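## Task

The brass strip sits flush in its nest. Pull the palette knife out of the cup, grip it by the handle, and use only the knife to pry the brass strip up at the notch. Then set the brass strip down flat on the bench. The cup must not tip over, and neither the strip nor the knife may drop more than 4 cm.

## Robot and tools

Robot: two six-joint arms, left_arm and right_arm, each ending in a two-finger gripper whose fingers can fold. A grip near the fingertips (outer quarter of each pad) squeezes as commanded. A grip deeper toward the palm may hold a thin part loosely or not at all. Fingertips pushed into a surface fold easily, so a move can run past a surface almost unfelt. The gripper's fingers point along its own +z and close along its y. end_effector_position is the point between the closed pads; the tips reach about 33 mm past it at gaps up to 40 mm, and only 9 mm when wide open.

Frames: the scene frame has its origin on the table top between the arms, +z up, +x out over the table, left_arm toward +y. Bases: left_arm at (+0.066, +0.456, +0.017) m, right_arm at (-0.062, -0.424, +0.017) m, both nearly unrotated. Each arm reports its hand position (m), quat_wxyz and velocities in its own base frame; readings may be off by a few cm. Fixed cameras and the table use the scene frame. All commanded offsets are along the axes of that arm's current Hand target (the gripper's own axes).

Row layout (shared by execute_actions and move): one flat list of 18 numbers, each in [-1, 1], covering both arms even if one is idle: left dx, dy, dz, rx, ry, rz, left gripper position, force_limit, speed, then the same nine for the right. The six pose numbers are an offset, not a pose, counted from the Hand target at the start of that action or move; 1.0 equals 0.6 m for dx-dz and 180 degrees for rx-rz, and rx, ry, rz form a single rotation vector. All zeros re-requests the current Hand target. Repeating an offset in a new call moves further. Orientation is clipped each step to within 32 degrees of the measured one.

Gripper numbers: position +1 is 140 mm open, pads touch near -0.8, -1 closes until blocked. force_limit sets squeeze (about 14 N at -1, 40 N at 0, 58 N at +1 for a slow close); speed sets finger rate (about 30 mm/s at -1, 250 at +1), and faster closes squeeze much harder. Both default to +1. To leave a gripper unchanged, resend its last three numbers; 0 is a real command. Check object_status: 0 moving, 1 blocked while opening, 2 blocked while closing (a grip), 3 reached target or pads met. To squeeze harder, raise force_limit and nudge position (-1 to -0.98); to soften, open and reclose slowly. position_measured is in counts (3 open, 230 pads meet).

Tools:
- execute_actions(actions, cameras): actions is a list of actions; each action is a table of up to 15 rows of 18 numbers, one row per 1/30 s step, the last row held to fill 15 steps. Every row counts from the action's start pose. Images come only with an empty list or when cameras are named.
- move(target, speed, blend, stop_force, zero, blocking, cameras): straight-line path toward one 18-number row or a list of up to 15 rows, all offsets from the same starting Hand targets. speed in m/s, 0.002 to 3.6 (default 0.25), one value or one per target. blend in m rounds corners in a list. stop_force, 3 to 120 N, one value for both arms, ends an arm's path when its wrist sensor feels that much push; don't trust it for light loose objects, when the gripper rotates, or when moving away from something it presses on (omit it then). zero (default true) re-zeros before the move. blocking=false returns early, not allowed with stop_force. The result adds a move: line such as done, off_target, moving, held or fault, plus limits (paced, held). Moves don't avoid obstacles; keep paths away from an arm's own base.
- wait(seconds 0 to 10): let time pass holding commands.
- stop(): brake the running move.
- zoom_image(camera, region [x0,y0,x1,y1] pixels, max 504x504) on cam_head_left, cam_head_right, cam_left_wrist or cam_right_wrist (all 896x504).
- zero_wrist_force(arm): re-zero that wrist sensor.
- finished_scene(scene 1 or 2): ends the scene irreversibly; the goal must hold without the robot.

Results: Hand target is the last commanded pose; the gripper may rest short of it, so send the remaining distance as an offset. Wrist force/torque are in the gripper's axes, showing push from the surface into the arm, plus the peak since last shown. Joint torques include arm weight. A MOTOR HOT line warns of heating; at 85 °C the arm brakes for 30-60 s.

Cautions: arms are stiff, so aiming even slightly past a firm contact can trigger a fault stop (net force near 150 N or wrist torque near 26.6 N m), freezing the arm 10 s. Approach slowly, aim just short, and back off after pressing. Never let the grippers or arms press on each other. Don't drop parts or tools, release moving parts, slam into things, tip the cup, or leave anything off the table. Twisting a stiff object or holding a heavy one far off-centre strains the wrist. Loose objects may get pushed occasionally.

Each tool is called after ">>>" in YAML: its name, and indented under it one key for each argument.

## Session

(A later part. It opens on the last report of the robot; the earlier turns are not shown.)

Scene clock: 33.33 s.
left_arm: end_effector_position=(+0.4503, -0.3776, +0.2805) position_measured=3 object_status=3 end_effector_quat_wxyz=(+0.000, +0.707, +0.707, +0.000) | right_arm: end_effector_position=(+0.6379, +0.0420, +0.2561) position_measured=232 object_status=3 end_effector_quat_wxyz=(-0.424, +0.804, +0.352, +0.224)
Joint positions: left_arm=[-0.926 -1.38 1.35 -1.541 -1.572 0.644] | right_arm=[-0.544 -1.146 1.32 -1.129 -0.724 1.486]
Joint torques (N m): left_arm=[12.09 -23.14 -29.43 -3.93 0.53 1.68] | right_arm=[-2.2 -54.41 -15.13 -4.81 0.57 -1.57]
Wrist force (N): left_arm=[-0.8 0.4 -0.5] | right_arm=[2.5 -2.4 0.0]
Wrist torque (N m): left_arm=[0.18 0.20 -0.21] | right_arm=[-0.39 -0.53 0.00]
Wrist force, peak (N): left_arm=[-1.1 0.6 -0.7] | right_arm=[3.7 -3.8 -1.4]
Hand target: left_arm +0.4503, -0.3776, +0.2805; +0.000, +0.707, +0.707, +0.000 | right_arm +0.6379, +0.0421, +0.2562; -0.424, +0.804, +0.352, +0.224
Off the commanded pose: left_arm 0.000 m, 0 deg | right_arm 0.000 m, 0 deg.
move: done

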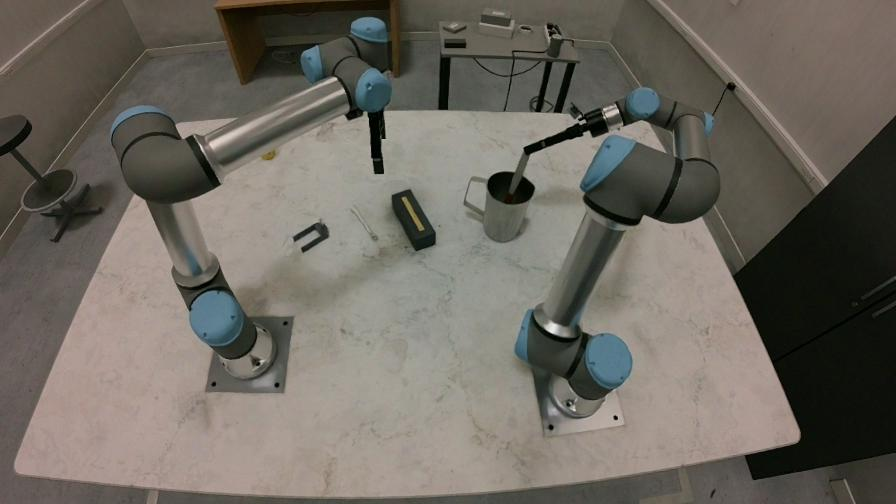

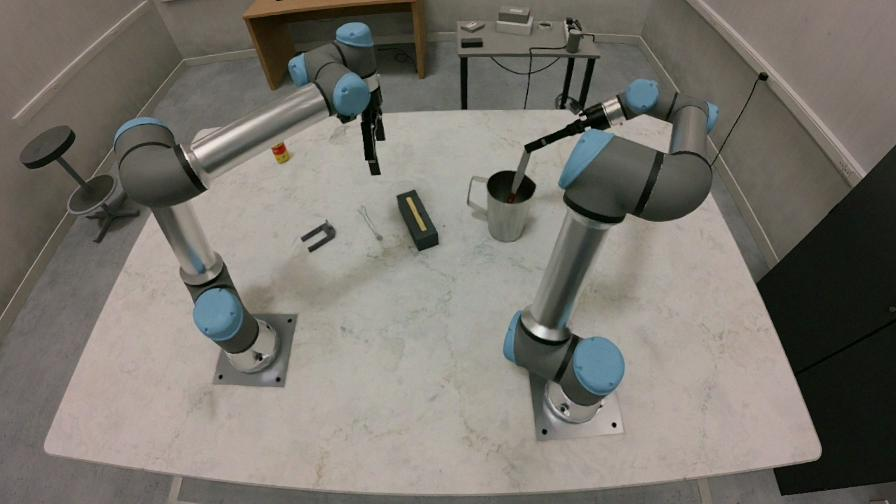

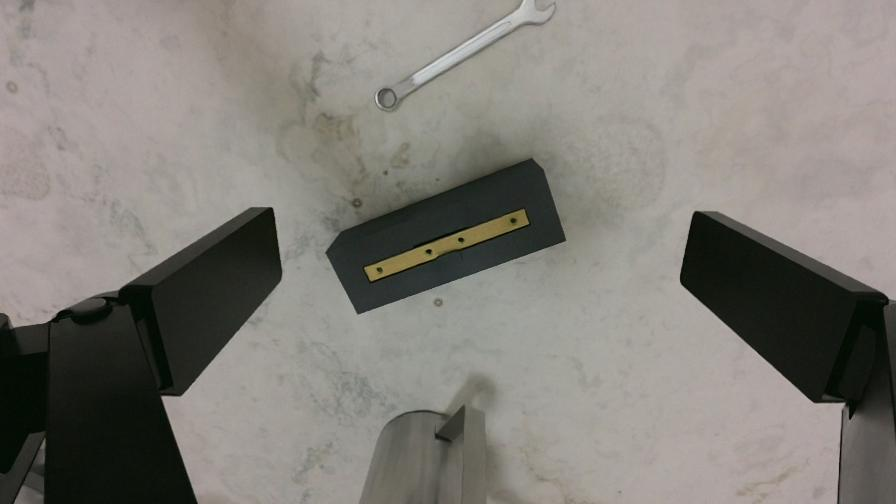

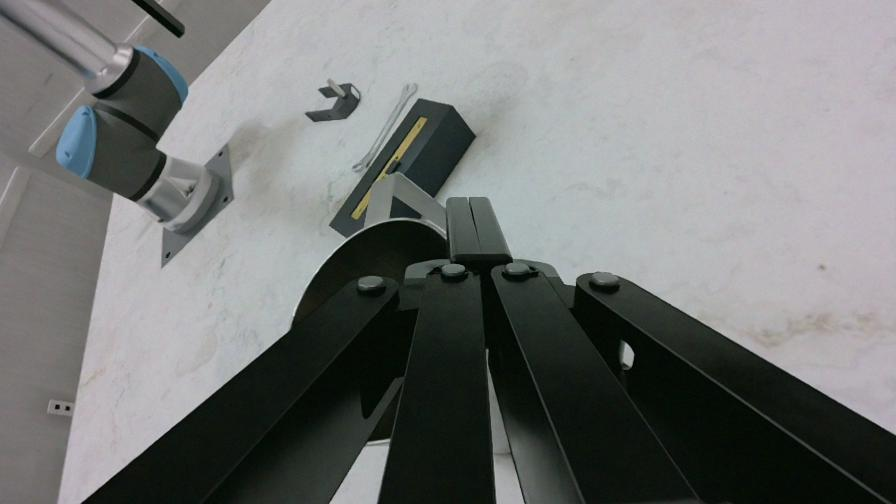

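>>> move:
  target:
    - [0,0,0,0,0,0,1,1,1,0.0878,-0.0699,-0.0721,0,0,0,-1,1,-1]
    - [0,0,0,0,0,0,1,1,1,0.1467,-0.0699,-0.1310,0,0,0,-1,1,-1]
    - [0,0,0,0,0,0,1,1,1,0.2016,-0.1135,-0.1761,0,0,0,-1,1,-1]
  speed: 0.07
  blend: 0.02
  cameras: ["cam_head_left","cam_head_right","cam_left_wrist","cam_right_wrist"]

Scene clock: 39.40 s.
left_arm: end_effector_position=(+0.4503, -0.3776, +0.2805) position_measured=3 object_status=3 end_effector_quat_wxyz=(+0.000, +0.707, +0.707, +0.000) | right_arm: end_effector_position=(+0.6588, +0.0258, +0.4285) position_measured=232 object_status=3 end_effector_quat_wxyz=(-0.424, +0.804, +0.352, +0.224)
Joint positions: left_arm=[-0.926 -1.38 1.35 -1.541 -1.572 0.644] | right_arm=[-0.549 -1.038 0.71 -0.624 -0.727 1.481]
Joint torques (N m): left_arm=[10.98 -22.26 -27.97 -4.04 0.26 1.58] | right_arm=[5.71 -63.02 -26.28 -3.34 0.49 -1.37]
Wrist force (N): left_arm=[-0.9 0.8 -0.7] | right_arm=[1.6 -1.1 -0.2]
Wrist torque (N m): left_arm=[0.25 0.24 -0.21] | right_arm=[-0.39 -0.48 -0.07]
Wrist force, peak (N): left_arm=[-1.0 0.7 -0.7] | right_arm=[2.5 -2.5 -0.1]
Hand target: left_arm +0.4503, -0.3776, +0.2805; +0.000, +0.707, +0.707, +0.000 | right_arm +0.6587, +0.0258, +0.4286; -0.424, +0.804, +0.352, +0.224
Off the commanded pose: left_arm 0.000 m, 0 deg | right_arm 0.000 m, 0 deg.
move: done

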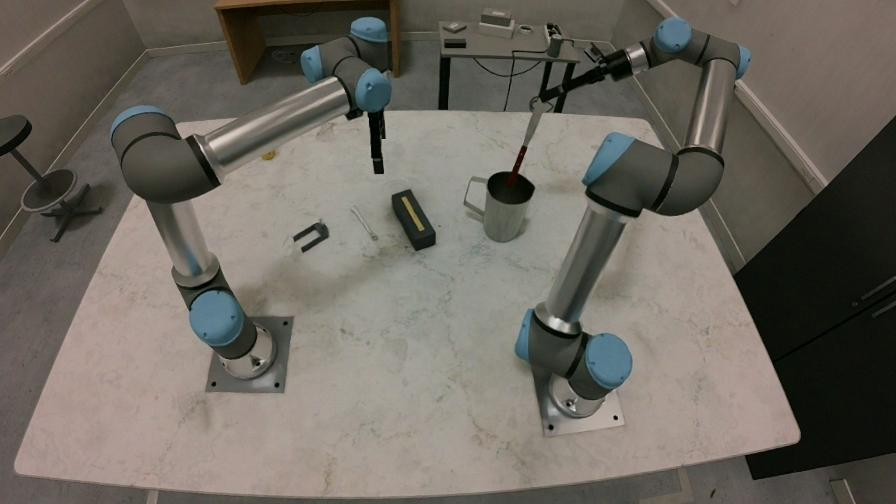

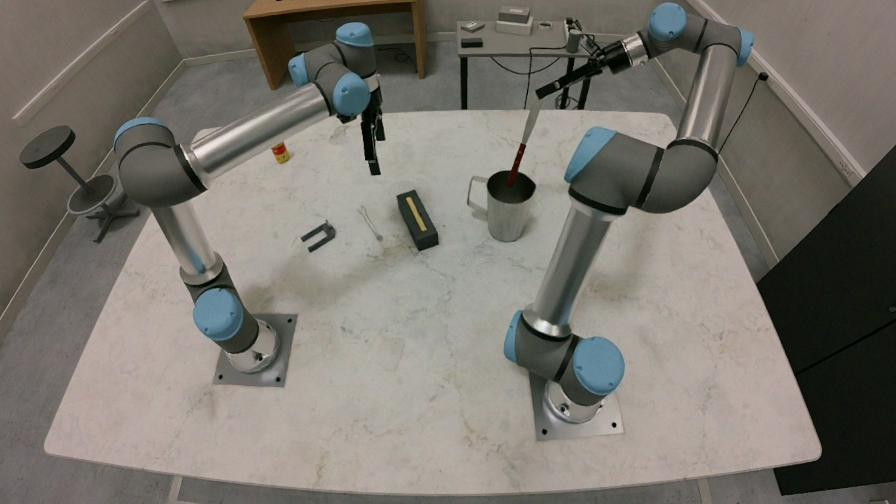

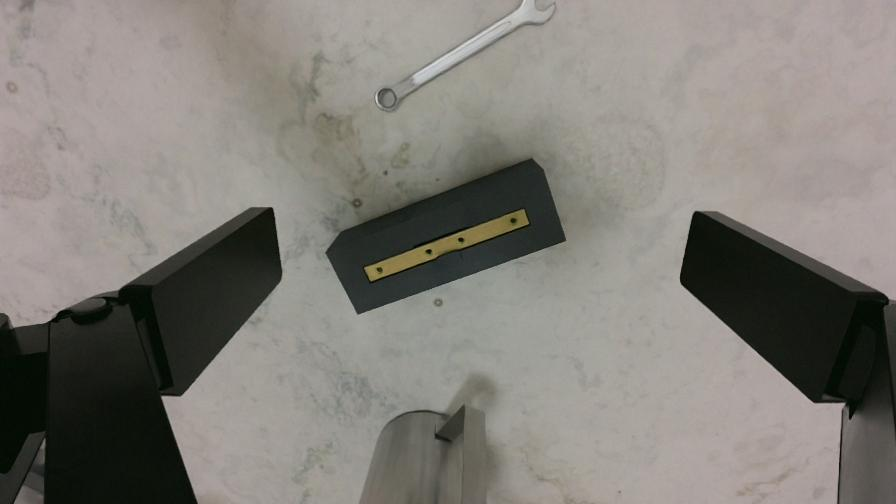

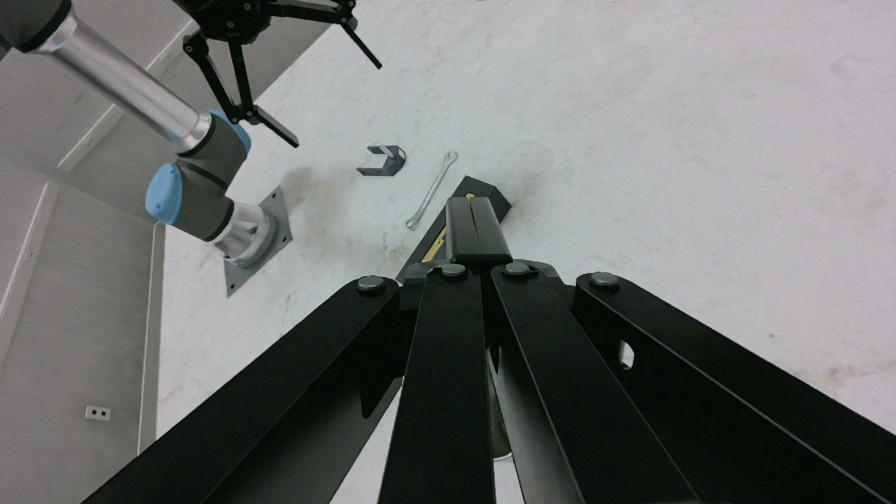

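>>> zoom_image:
  camera: "cam_head_left"
  region: [440, 60, 640, 260]

>>> zoom_image:
  camera: "cam_head_right"
  region: [440, 60, 640, 260]

Scaled by 2.520.

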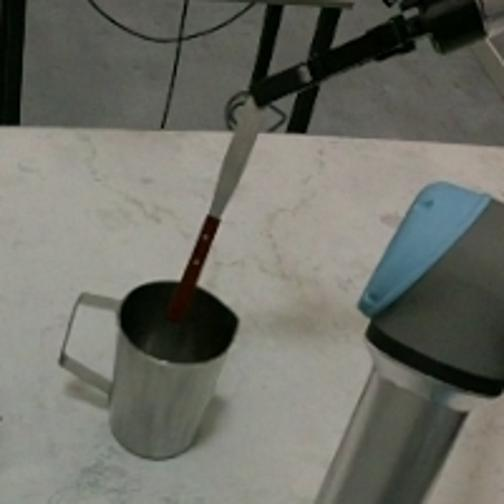

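Scaled by 2.520.

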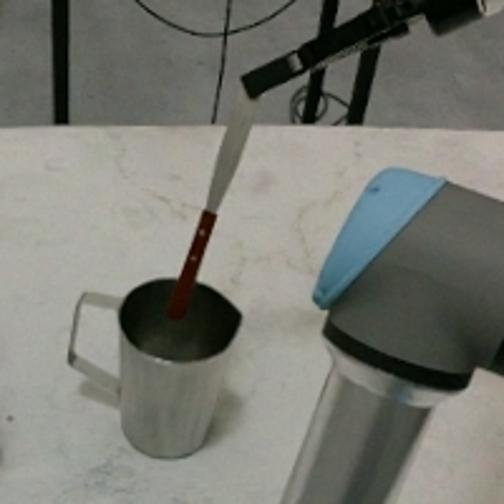

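>>> move:
  target: [0.1862,0.0660,-0.4675,-0.2113,-0.2789,0.5357,1,1,1,0.0300,-0.1280,0.0852,-0.2199,0.2131,0.2529,-1,1,-1]
  speed: 0.2
  cameras: ["cam_head_left","cam_head_right","cam_left_wrist","cam_right_wrist"]

Scene clock: 61.17 s.
left_arm: end_effector_position=(+0.4901, -0.2656, +0.5608) position_measured=3 object_status=3 end_effector_quat_wxyz=(+0.458, +0.879, -0.120, -0.063) | right_arm: end_effector_position=(+0.6154, +0.1057, +0.4531) position_measured=232 object_status=3 end_effector_quat_wxyz=(-0.277, +0.851, -0.218, +0.390)
Joint positions: left_arm=[-0.277 -1.369 0.95 -1.157 -2.531 3.134] | right_arm=[-0.335 -1.829 1.901 -2.511 -0.997 3.581]
Joint torques (N m): left_arm=[-12.4 -45.98 -26.46 -0.91 -2.95 2.13] | right_arm=[0.75 -3.55 -35.35 -1.34 -0.43 1.87]
Wrist force (N): left_arm=[-0.5 2.6 0.3] | right_arm=[1.9 -1.5 0.4]
Wrist torque (N m): left_arm=[0.43 0.16 -0.31] | right_arm=[-0.52 -0.48 -0.12]
Wrist force, peak (N): left_arm=[-0.3 3.0 -0.3] | right_arm=[2.1 -2.2 0.4]
Hand target: left_arm +0.4900, -0.2656, +0.5609; +0.458, +0.879, -0.120, -0.063 | right_arm +0.6155, +0.1057, +0.4530; -0.277, +0.851, -0.218, +0.390
Off the commanded pose: left_arm 0.000 m, 0 deg | right_arm 0.000 m, 0 deg.
move: done

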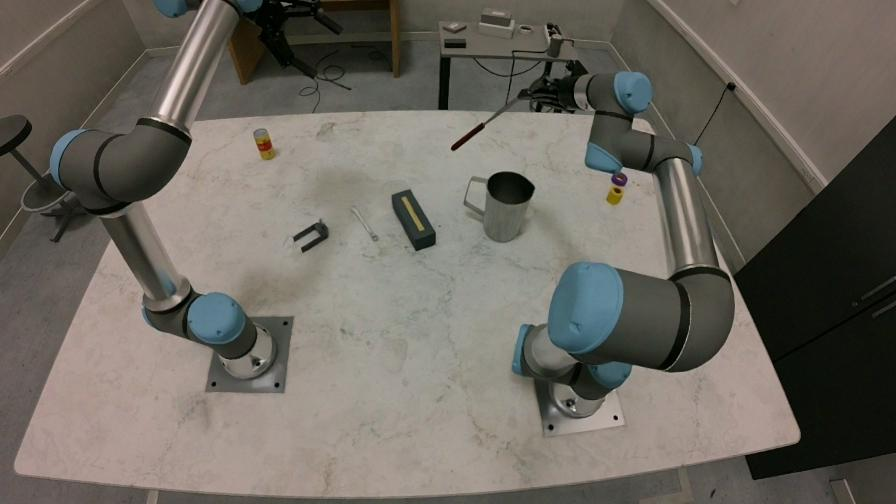

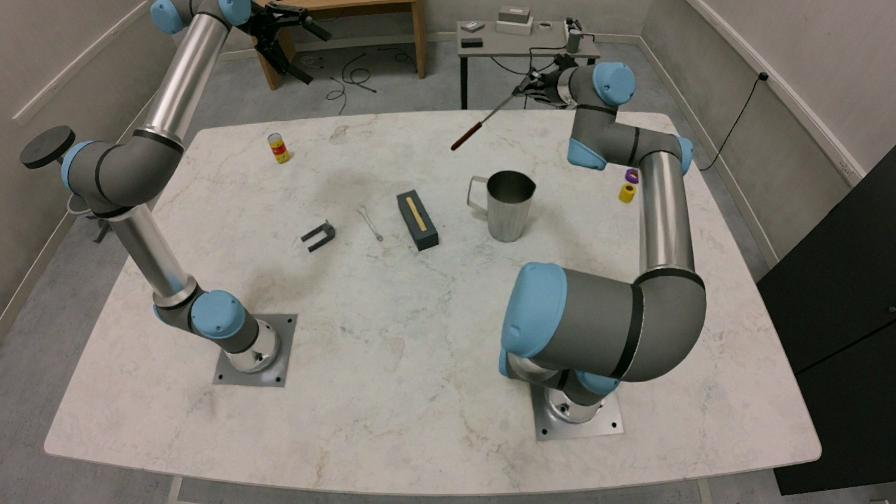

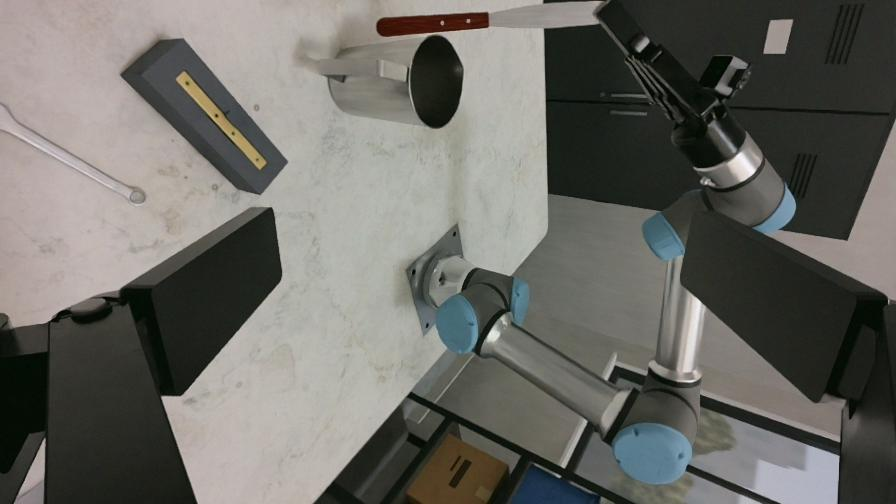

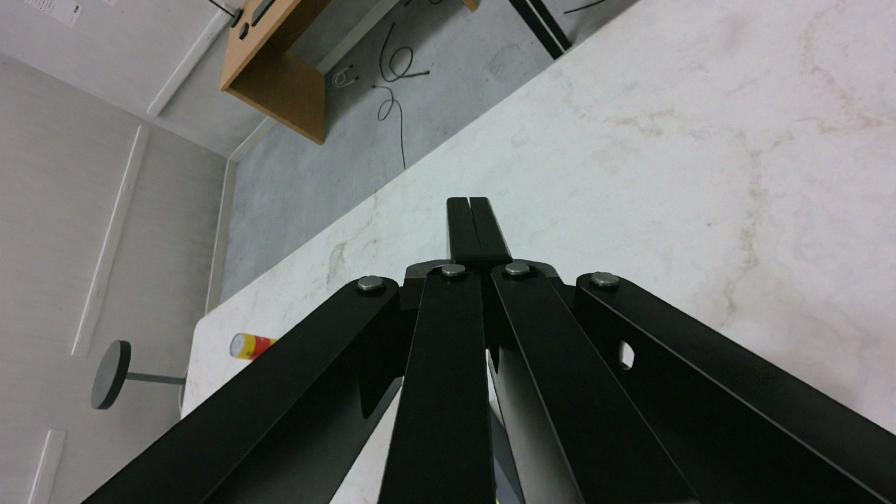

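>>> move:
  target:
    - [0,0,0,0,0,0,1,1,1,-0.1630,-0.0848,0.0297,0.1470,0.0246,0.1671,-1,1,-1]
    - [0,0,0,0,0,0,1,1,1,-0.3820,-0.1138,0.0915,0.3309,0.0303,0.3365,-1,1,-1]
  speed: 0.2
  blend: 0.03
  cameras: ["cam_head_left","cam_head_right","cam_left_wrist"]

Scene clock: 66.33 s.
left_arm: end_effector_position=(+0.4900, -0.2656, +0.5609) position_measured=3 object_status=3 end_effector_quat_wxyz=(+0.458, +0.879, -0.120, -0.063) | right_arm: end_effector_position=(+0.5315, +0.3081, +0.3428) position_measured=232 object_status=3 end_effector_quat_wxyz=(+0.785, -0.373, +0.397, -0.294)
Joint positions: left_arm=[-0.277 -1.369 0.95 -1.157 -2.531 3.134] | right_arm=[0.225 -0.94 2.261 -4.885 -1.415 5.241]
Joint torques (N m): left_arm=[-12.66 -44.84 -15.98 -4.44 -3.42 -1.86] | right_arm=[7.66 -30.69 -7.52 -2.89 -1.33 1.07]
Wrist force (N): left_arm=[-0.6 2.6 0.3] | right_arm=[2.7 -1.8 1.6]
Wrist torque (N m): left_arm=[0.43 0.17 -0.34] | right_arm=[-0.79 -0.42 -0.01]
Wrist force, peak (N): left_arm=[-0.5 3.1 0.0] | right_arm=[3.5 -2.2 2.0]
Hand target: left_arm +0.4900, -0.2656, +0.5609; +0.458, +0.879, -0.120, -0.063 | right_arm +0.5314, +0.3081, +0.3428; +0.785, -0.373, +0.397, -0.294
Off the commanded pose: left_arm 0.000 m, 0 deg | right_arm 0.000 m, 0 deg.
move: done
Images, in order (width x height): cam_head_left 896x504, cam_head_right 896x504, cam_left_wrist 896x504.

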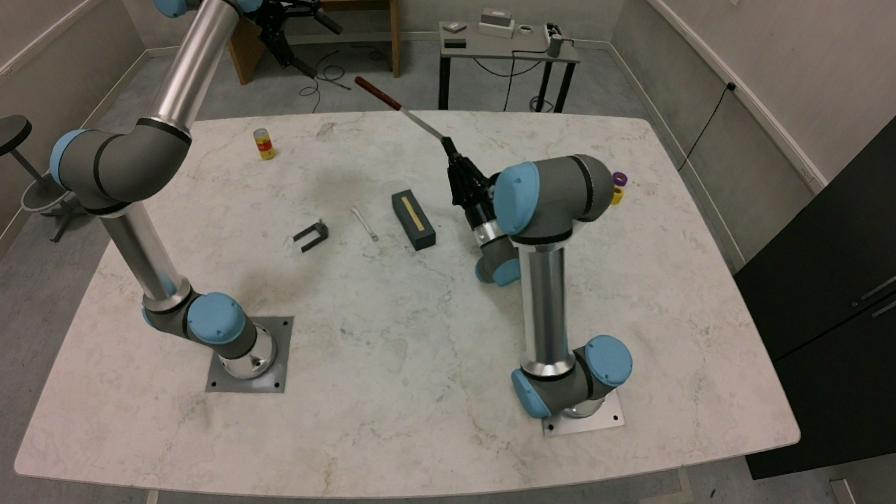

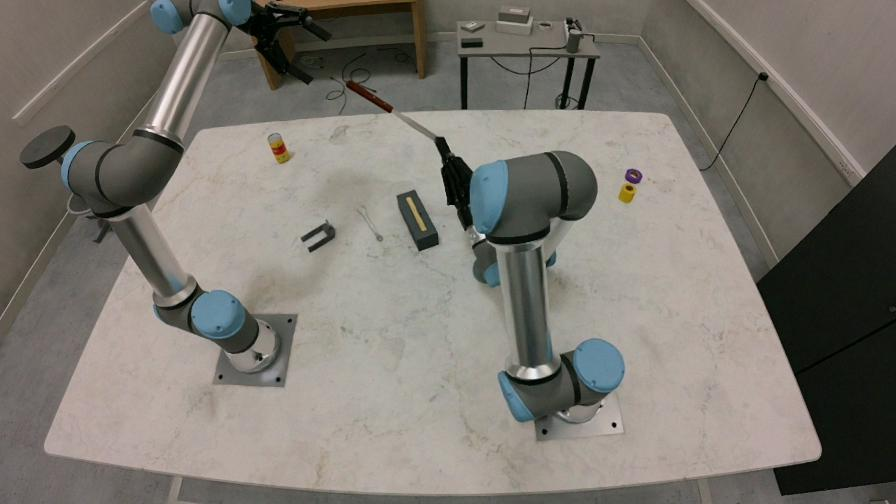

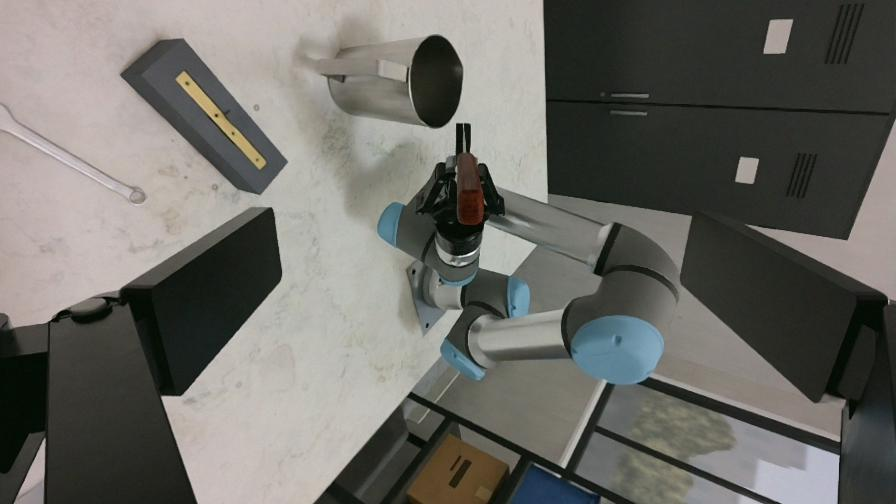

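>>> zoom_image:
  camera: "cam_left_wrist"
  region: [400, 110, 540, 240]

>>> zoom_image:
  camera: "cam_head_left"
  region: [230, 0, 530, 250]

>>> zoom_image:
  camera: "cam_head_right"
  region: [230, 0, 530, 250]

Scaled by 3.600.

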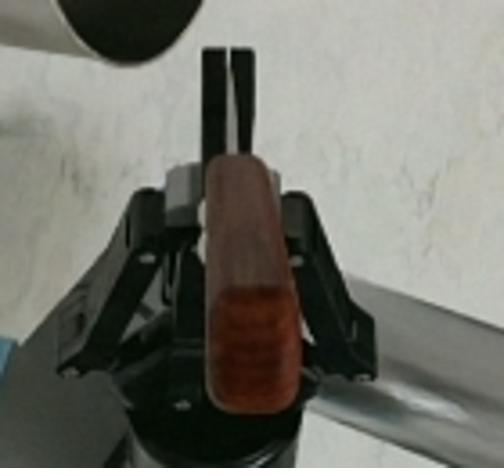

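Scaled by 1.680.

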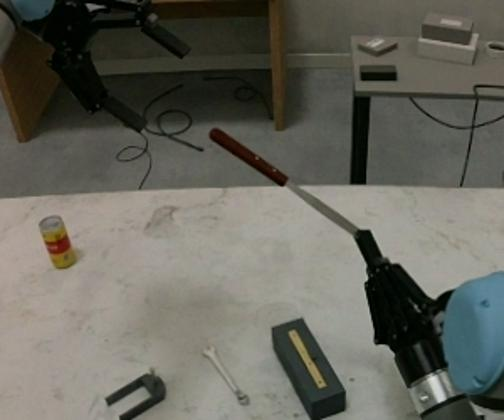

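Scaled by 1.680.

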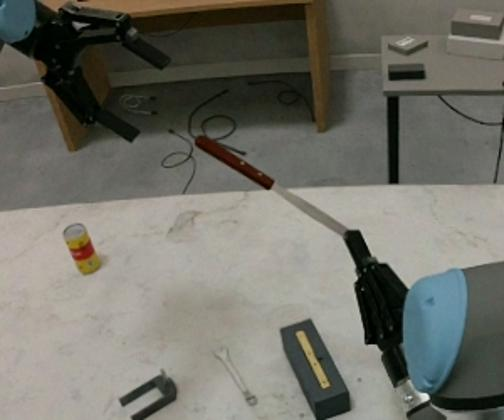

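>>> move:
  target: [-0.0175,0.0012,0.1083,-0.0067,0,0,1,1,1,0,0,0,0,0,0,-1,1,-1]
  speed: 0.1
  cameras: ["cam_left_wrist"]

>>> zoom_image:
  camera: "cam_left_wrist"
  region: [380, 80, 560, 290]

Scene clock: 72.87 s.
left_arm: end_effector_position=(+0.4653, -0.3145, +0.5244) position_measured=3 object_status=3 end_effector_quat_wxyz=(+0.467, +0.874, -0.120, -0.064) | right_arm: end_effector_position=(+0.5314, +0.3081, +0.3428) position_measured=232 object_status=3 end_effector_quat_wxyz=(+0.785, -0.373, +0.397, -0.294)
Joint positions: left_arm=[-0.372 -1.468 1.216 -1.466 -2.545 2.964] | right_arm=[0.225 -0.94 2.261 -4.886 -1.415 5.241]
Joint torques (N m): left_arm=[7.27 -18.26 -16.54 -4.43 -0.57 0.49] | right_arm=[7.08 -25.97 -14.84 -3.8 -0.42 2.09]
Wrist force (N): left_arm=[-0.6 2.9 0.0] | right_arm=[2.7 -2.0 1.8]
Wrist torque (N m): left_arm=[0.45 0.16 -0.44] | right_arm=[-0.81 -0.42 -0.01]
Wrist force, peak (N): left_arm=[-0.8 3.2 -0.3] | right_arm=[2.8 -1.9 1.7]
Hand target: left_arm +0.4654, -0.3145, +0.5243; +0.467, +0.874, -0.120, -0.064 | right_arm +0.5314, +0.3081, +0.3428; +0.785, -0.373, +0.397, -0.294
Off the commanded pose: left_arm 0.000 m, 0 deg | right_arm 0.000 m, 0 deg.
move: done
Images, in order (width x height): cam_left_wrist 896x504.

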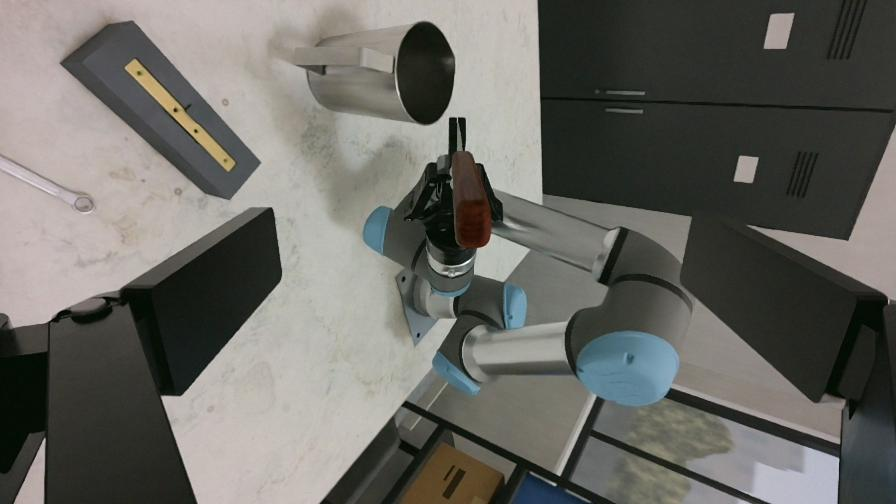

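Scaled by 2.400.

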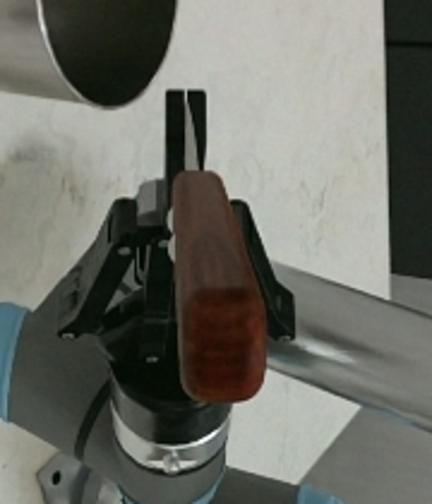

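>>> move:
  target: [0,-0.0008,0.0550,0,0,0,1,1,1,0,0,0,0,0,0,-1,1,-1]
  speed: 0.07
  cameras: ["cam_left_wrist","cam_head_left","cam_head_right"]

>>> zoom_image:
  camera: "cam_left_wrist"
  region: [380, 80, 560, 290]

Scene clock: 74.43 s.
left_arm: end_effector_position=(+0.4580, -0.3407, +0.5056) position_measured=3 object_status=3 end_effector_quat_wxyz=(+0.467, +0.874, -0.120, -0.064) | right_arm: end_effector_position=(+0.5314, +0.3081, +0.3428) position_measured=232 object_status=3 end_effector_quat_wxyz=(+0.785, -0.373, +0.397, -0.294)
Joint positions: left_arm=[-0.423 -1.487 1.305 -1.61 -2.536 2.874] | right_arm=[0.225 -0.94 2.261 -4.886 -1.415 5.241]
Joint torques (N m): left_arm=[10.37 -21.2 -21.72 -4.06 -3.37 0.8] | right_arm=[3.66 -28.46 -12.64 -3.23 0.9 2.09]
Wrist force (N): left_arm=[-0.5 2.8 -0.1] | right_arm=[2.5 -1.8 1.7]
Wrist torque (N m): left_arm=[0.46 0.14 -0.44] | right_arm=[-0.79 -0.38 -0.02]
Wrist force, peak (N): left_arm=[-0.4 3.1 1.2] | right_arm=[2.8 -1.8 1.7]
Hand target: left_arm +0.4581, -0.3407, +0.5055; +0.467, +0.874, -0.120, -0.064 | right_arm +0.5314, +0.3081, +0.3428; +0.785, -0.373, +0.397, -0.294
Off the commanded pose: left_arm 0.000 m, 0 deg | right_arm 0.000 m, 0 deg.
move: done
Images, in order (width x height): cam_head_left 896x504, cam_head_right 896x504, cam_left_wrist 896x504.

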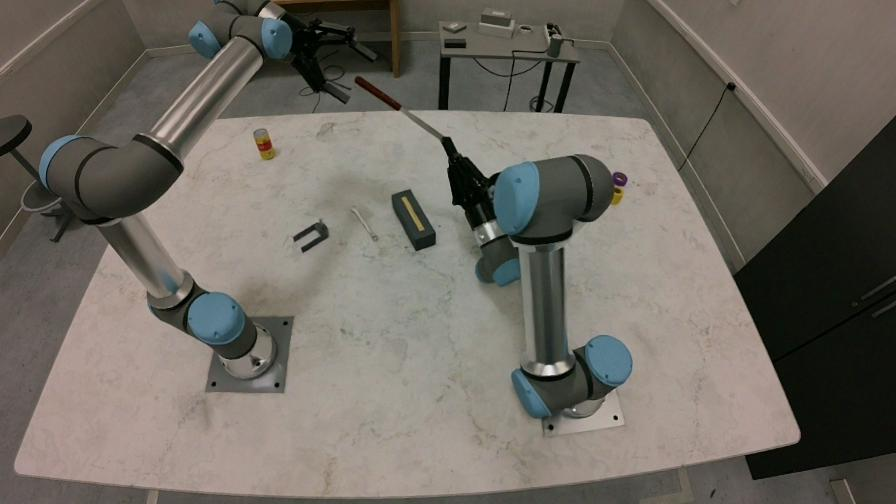

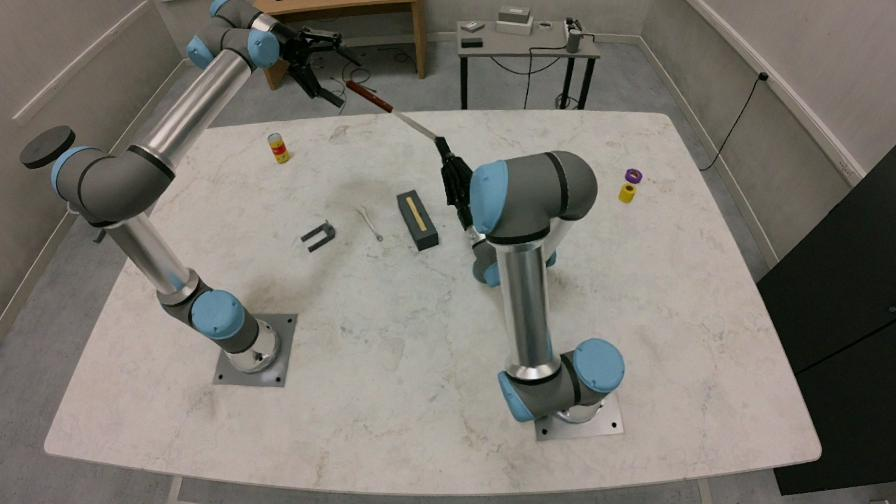

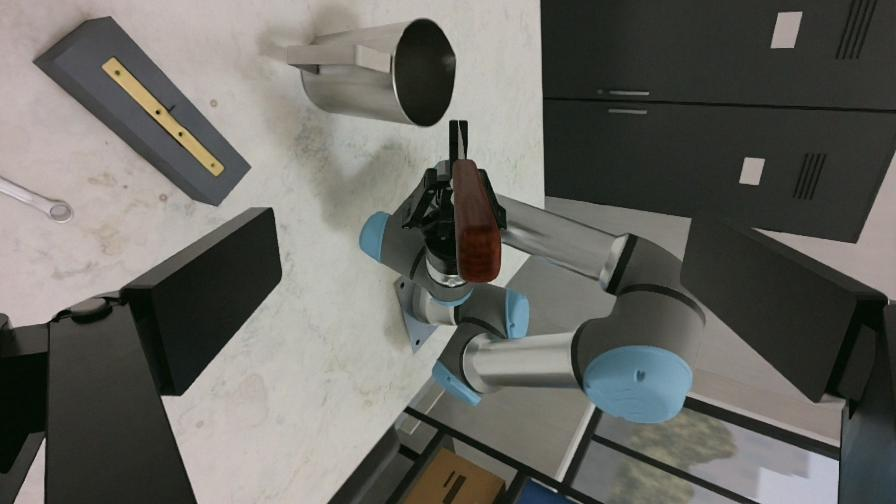

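Scaled by 2.400.

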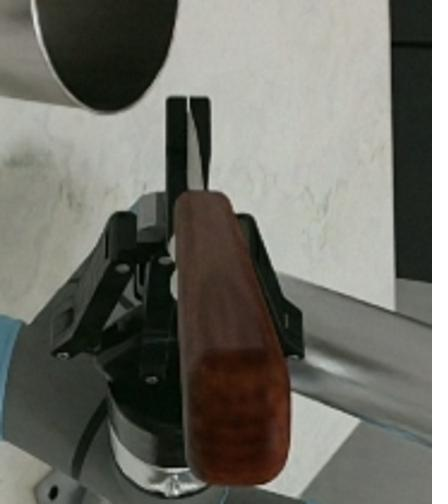

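>>> move:
  target: [0,-0.0010,0,0,0,0,1,1,1,0,0,0,0,0,0,-1,1,-1]
  speed: 0.05

>>> execute_actions:
  actions:
    - [[0,0,0,0,0,0,-1,1,-1,0,0,0,0,0,0,-1,1,-1]]

>>> wait:
  seconds: 2.5
  cameras: ["cam_left_wrist","cam_head_left"]

Scene clock: 75.87 s.
left_arm: end_effector_position=(+0.4582, -0.3403, +0.5049) position_measured=3 object_status=3 end_effector_quat_wxyz=(+0.467, +0.874, -0.119, -0.064) | right_arm: end_effector_position=(+0.5314, +0.3081, +0.3428) position_measured=232 object_status=3 end_effector_quat_wxyz=(+0.785, -0.373, +0.397, -0.294)
Joint positions: left_arm=[-0.423 -1.487 1.307 -1.61 -2.536 2.875] | right_arm=[0.225 -0.94 2.261 -4.886 -1.415 5.241]
Joint torques (N m): left_arm=[10.78 -39.7 -19.26 -5.07 -3.3 1.8] | right_arm=[1.26 -30.93 -10.9 -2.89 0.85 2.16]
Wrist force (N): left_arm=[-0.6 3.1 -0.2] | right_arm=[2.5 -1.9 1.6]
Wrist torque (N m): left_arm=[0.50 0.16 -0.44] | right_arm=[-0.80 -0.37 -0.02]
Wrist force, peak (N): left_arm=[-0.6 3.1 0.1] | right_arm=[2.8 -1.9 1.6]
Hand target: left_arm +0.4582, -0.3403, +0.5050; +0.467, +0.874, -0.120, -0.064 | right_arm +0.5314, +0.3081, +0.3428; +0.785, -0.373, +0.397, -0.294
Off the commanded pose: left_arm 0.000 m, 0 deg | right_arm 0.000 m, 0 deg.
move: done

Scene clock: 79.37 s.
left_arm: end_effector_position=(+0.4582, -0.3403, +0.5050) position_measured=170 object_status=0 end_effector_quat_wxyz=(+0.467, +0.874, -0.120, -0.064) | right_arm: end_effector_position=(+0.5314, +0.3081, +0.3428) position_measured=232 object_status=3 end_effector_quat_wxyz=(+0.785, -0.373, +0.397, -0.294)
Joint positions: left_arm=[-0.423 -1.487 1.307 -1.61 -2.536 2.875] | right_arm=[0.225 -0.94 2.261 -4.886 -1.415 5.241]
Joint torques (N m): left_arm=[0.26 -44.33 -28.6 -4.5 -2.73 -1.7] | right_arm=[-0.33 -35.55 -6.85 -1.58 0.79 1.97]
Wrist force (N): left_arm=[-0.5 3.0 0.1] | right_arm=[2.6 -1.8 1.7]
Wrist torque (N m): left_arm=[0.55 0.13 -0.44] | right_arm=[-0.78 -0.40 -0.02]
Wrist force, peak (N): left_arm=[-0.6 3.2 0.0] | right_arm=[3.0 -1.7 1.7]
Hand target: left_arm +0.4582, -0.3403, +0.5050; +0.467, +0.874, -0.120, -0.064 | right_arm +0.5314, +0.3081, +0.3428; +0.785, -0.373, +0.397, -0.294
Off the commanded pose: left_arm 0.000 m, 0 deg | right_arm 0.000 m, 0 deg.
not at rest: the robot was still moving 3 seconds after this call's last action.

Scene clock: 81.87 s.
left_arm: end_effector_position=(+0.4582, -0.3403, +0.5050) position_measured=213 object_status=2 end_effector_quat_wxyz=(+0.467, +0.874, -0.120, -0.064) | right_arm: end_effector_position=(+0.5314, +0.3081, +0.3428) position_measured=232 object_status=3 end_effector_quat_wxyz=(+0.785, -0.373, +0.397, -0.294)
Joint positions: left_arm=[-0.423 -1.487 1.307 -1.61 -2.536 2.875] | right_arm=[0.225 -0.94 2.261 -4.886 -1.415 5.241]
Joint torques (N m): left_arm=[-7.23 -43.84 -27.68 -4.35 -7.27 -1.69] | right_arm=[-0.56 -39.13 -3.24 -0.59 0.69 1.98]
Wrist force (N): left_arm=[-1.0 -4.3 -2.6] | right_arm=[5.0 -8.3 -0.1]
Wrist torque (N m): left_arm=[2.32 0.12 -0.43] | right_arm=[-0.61 -0.42 0.06]
Wrist force, peak (N): left_arm=[-0.8 -4.4 -2.8] | right_arm=[4.8 -9.3 0.2]
Hand target: left_arm +0.4582, -0.3403, +0.5050; +0.467, +0.874, -0.120, -0.064 | right_arm +0.5314, +0.3081, +0.3428; +0.785, -0.373, +0.397, -0.294
Tool commands: left_gripper/position=-1.0 left_gripper/force_limit=+1.0 left_gripper/speed=-1.0 right_gripper/position=-1.0 right_gripper/force_limit=+1.0 right_gripper/speed=-1.0
Off the commanded pose: left_arm 0.000 m, 0 deg | right_arm 0.000 m, 0 deg.
wait: 2.50 s; at rest by 1.43 s
Images, in order (width x height): cam_head_left 896x504, cam_left_wrist 896x504.

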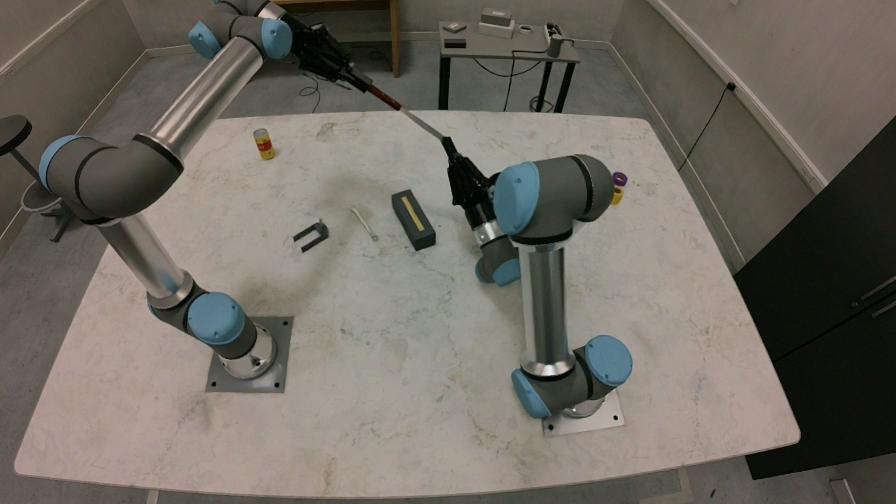

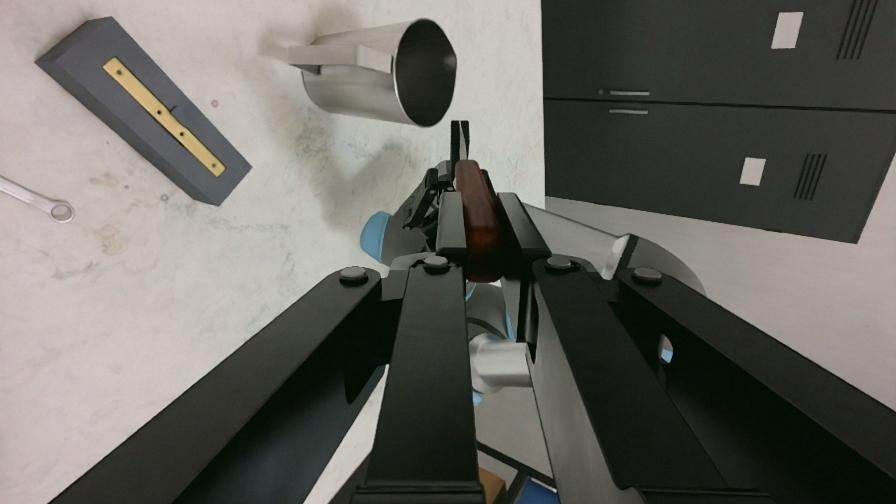

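>>> execute_actions:
  actions:
    - [[0,0,0,0,0,0,-1,1,-1,0,0,0,0,0,0,-0.2,1,-0.5]]
  cameras: ["cam_left_wrist"]

>>> zoom_image:
  camera: "cam_left_wrist"
  region: [380, 80, 560, 290]

Scene clock: 83.00 s.
left_arm: end_effector_position=(+0.4582, -0.3403, +0.5050) position_measured=213 object_status=2 end_effector_quat_wxyz=(+0.467, +0.874, -0.120, -0.064) | right_arm: end_effector_position=(+0.5314, +0.3081, +0.3428) position_measured=154 object_status=3 end_effector_quat_wxyz=(+0.785, -0.373, +0.397, -0.294)
Joint positions: left_arm=[-0.423 -1.487 1.307 -1.61 -2.536 2.875] | right_arm=[0.225 -0.94 2.261 -4.886 -1.415 5.241]
Joint torques (N m): left_arm=[-10.58 -43.23 -27.91 -4.13 -0.71 -1.71] | right_arm=[-0.18 -39.87 -2.48 -0.28 0.78 1.68]
Wrist force (N): left_arm=[-0.5 2.5 0.2] | right_arm=[2.5 -2.1 1.8]
Wrist torque (N m): left_arm=[0.57 0.14 -0.44] | right_arm=[-0.71 -0.44 0.02]
Wrist force, peak (N): left_arm=[-1.0 -4.4 -2.8] | right_arm=[5.0 -9.0 0.3]
Hand target: left_arm +0.4582, -0.3403, +0.5050; +0.467, +0.874, -0.120, -0.064 | right_arm +0.5314, +0.3081, +0.3428; +0.785, -0.373, +0.397, -0.294
Off the commanded pose: left_arm 0.000 m, 0 deg | right_arm 0.000 m, 0 deg.
Images, in order (width x height): cam_left_wrist 896x504.

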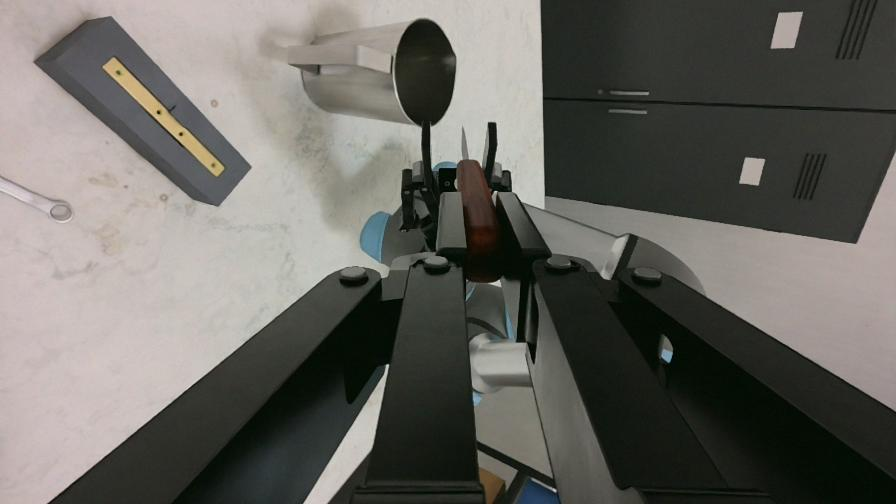

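Scaled by 2.400.

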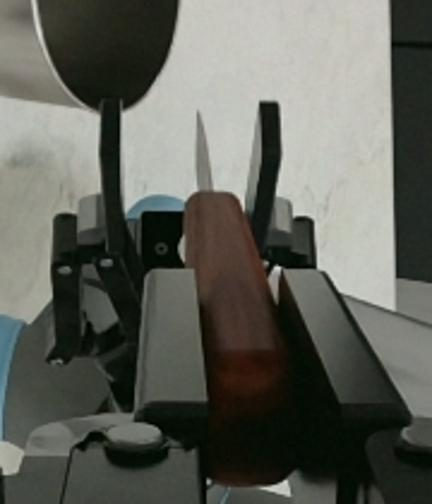

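>>> zoom_image:
  camera: "cam_left_wrist"
  region: [30, 10, 260, 210]

>>> move:
  target:
    - [0,0,0,0,0,0,-1,1,-1,-0.0707,0,-0.0707,0,0,0,-0.2,1,-0.5]
  speed: 0.08
  cameras: ["cam_left_wrist"]

Scaled by 2.191.

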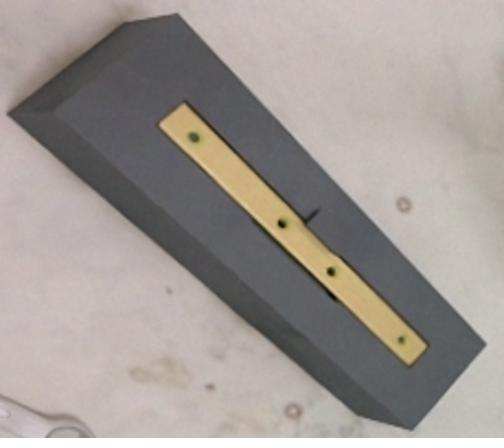

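Scene clock: 88.57 s.
left_arm: end_effector_position=(+0.4582, -0.3403, +0.5050) position_measured=213 object_status=2 end_effector_quat_wxyz=(+0.467, +0.874, -0.120, -0.064) | right_arm: end_effector_position=(+0.4739, +0.3253, +0.3429) position_measured=154 object_status=3 end_effector_quat_wxyz=(+0.785, -0.373, +0.397, -0.294)
Joint positions: left_arm=[-0.423 -1.487 1.307 -1.61 -2.536 2.875] | right_arm=[0.338 -0.964 2.357 -4.953 -1.518 5.195]
Joint torques (N m): left_arm=[-11.42 -35.32 -27.89 -3.51 -0.61 -1.71] | right_arm=[-4.21 -24.92 -15.1 1.61 1.68 2.05]
Wrist force (N): left_arm=[-0.5 2.3 0.3] | right_arm=[2.6 -2.6 1.7]
Wrist torque (N m): left_arm=[0.56 0.14 -0.44] | right_arm=[-0.83 -0.44 -0.04]
Wrist force, peak (N): left_arm=[-0.4 2.8 0.3] | right_arm=[3.4 -2.1 2.6]
Hand target: left_arm +0.4582, -0.3403, +0.5050; +0.467, +0.874, -0.120, -0.064 | right_arm +0.4740, +0.3253, +0.3428; +0.785, -0.373, +0.397, -0.294
Off the commanded pose: left_arm 0.000 m, 0 deg | right_arm 0.000 m, 0 deg.
move: done
Images, in order (width x height): cam_left_wrist 896x504.

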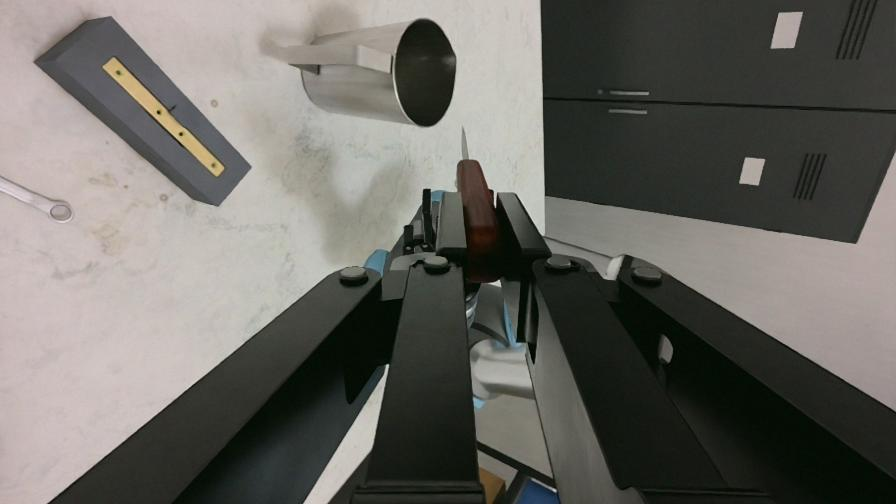

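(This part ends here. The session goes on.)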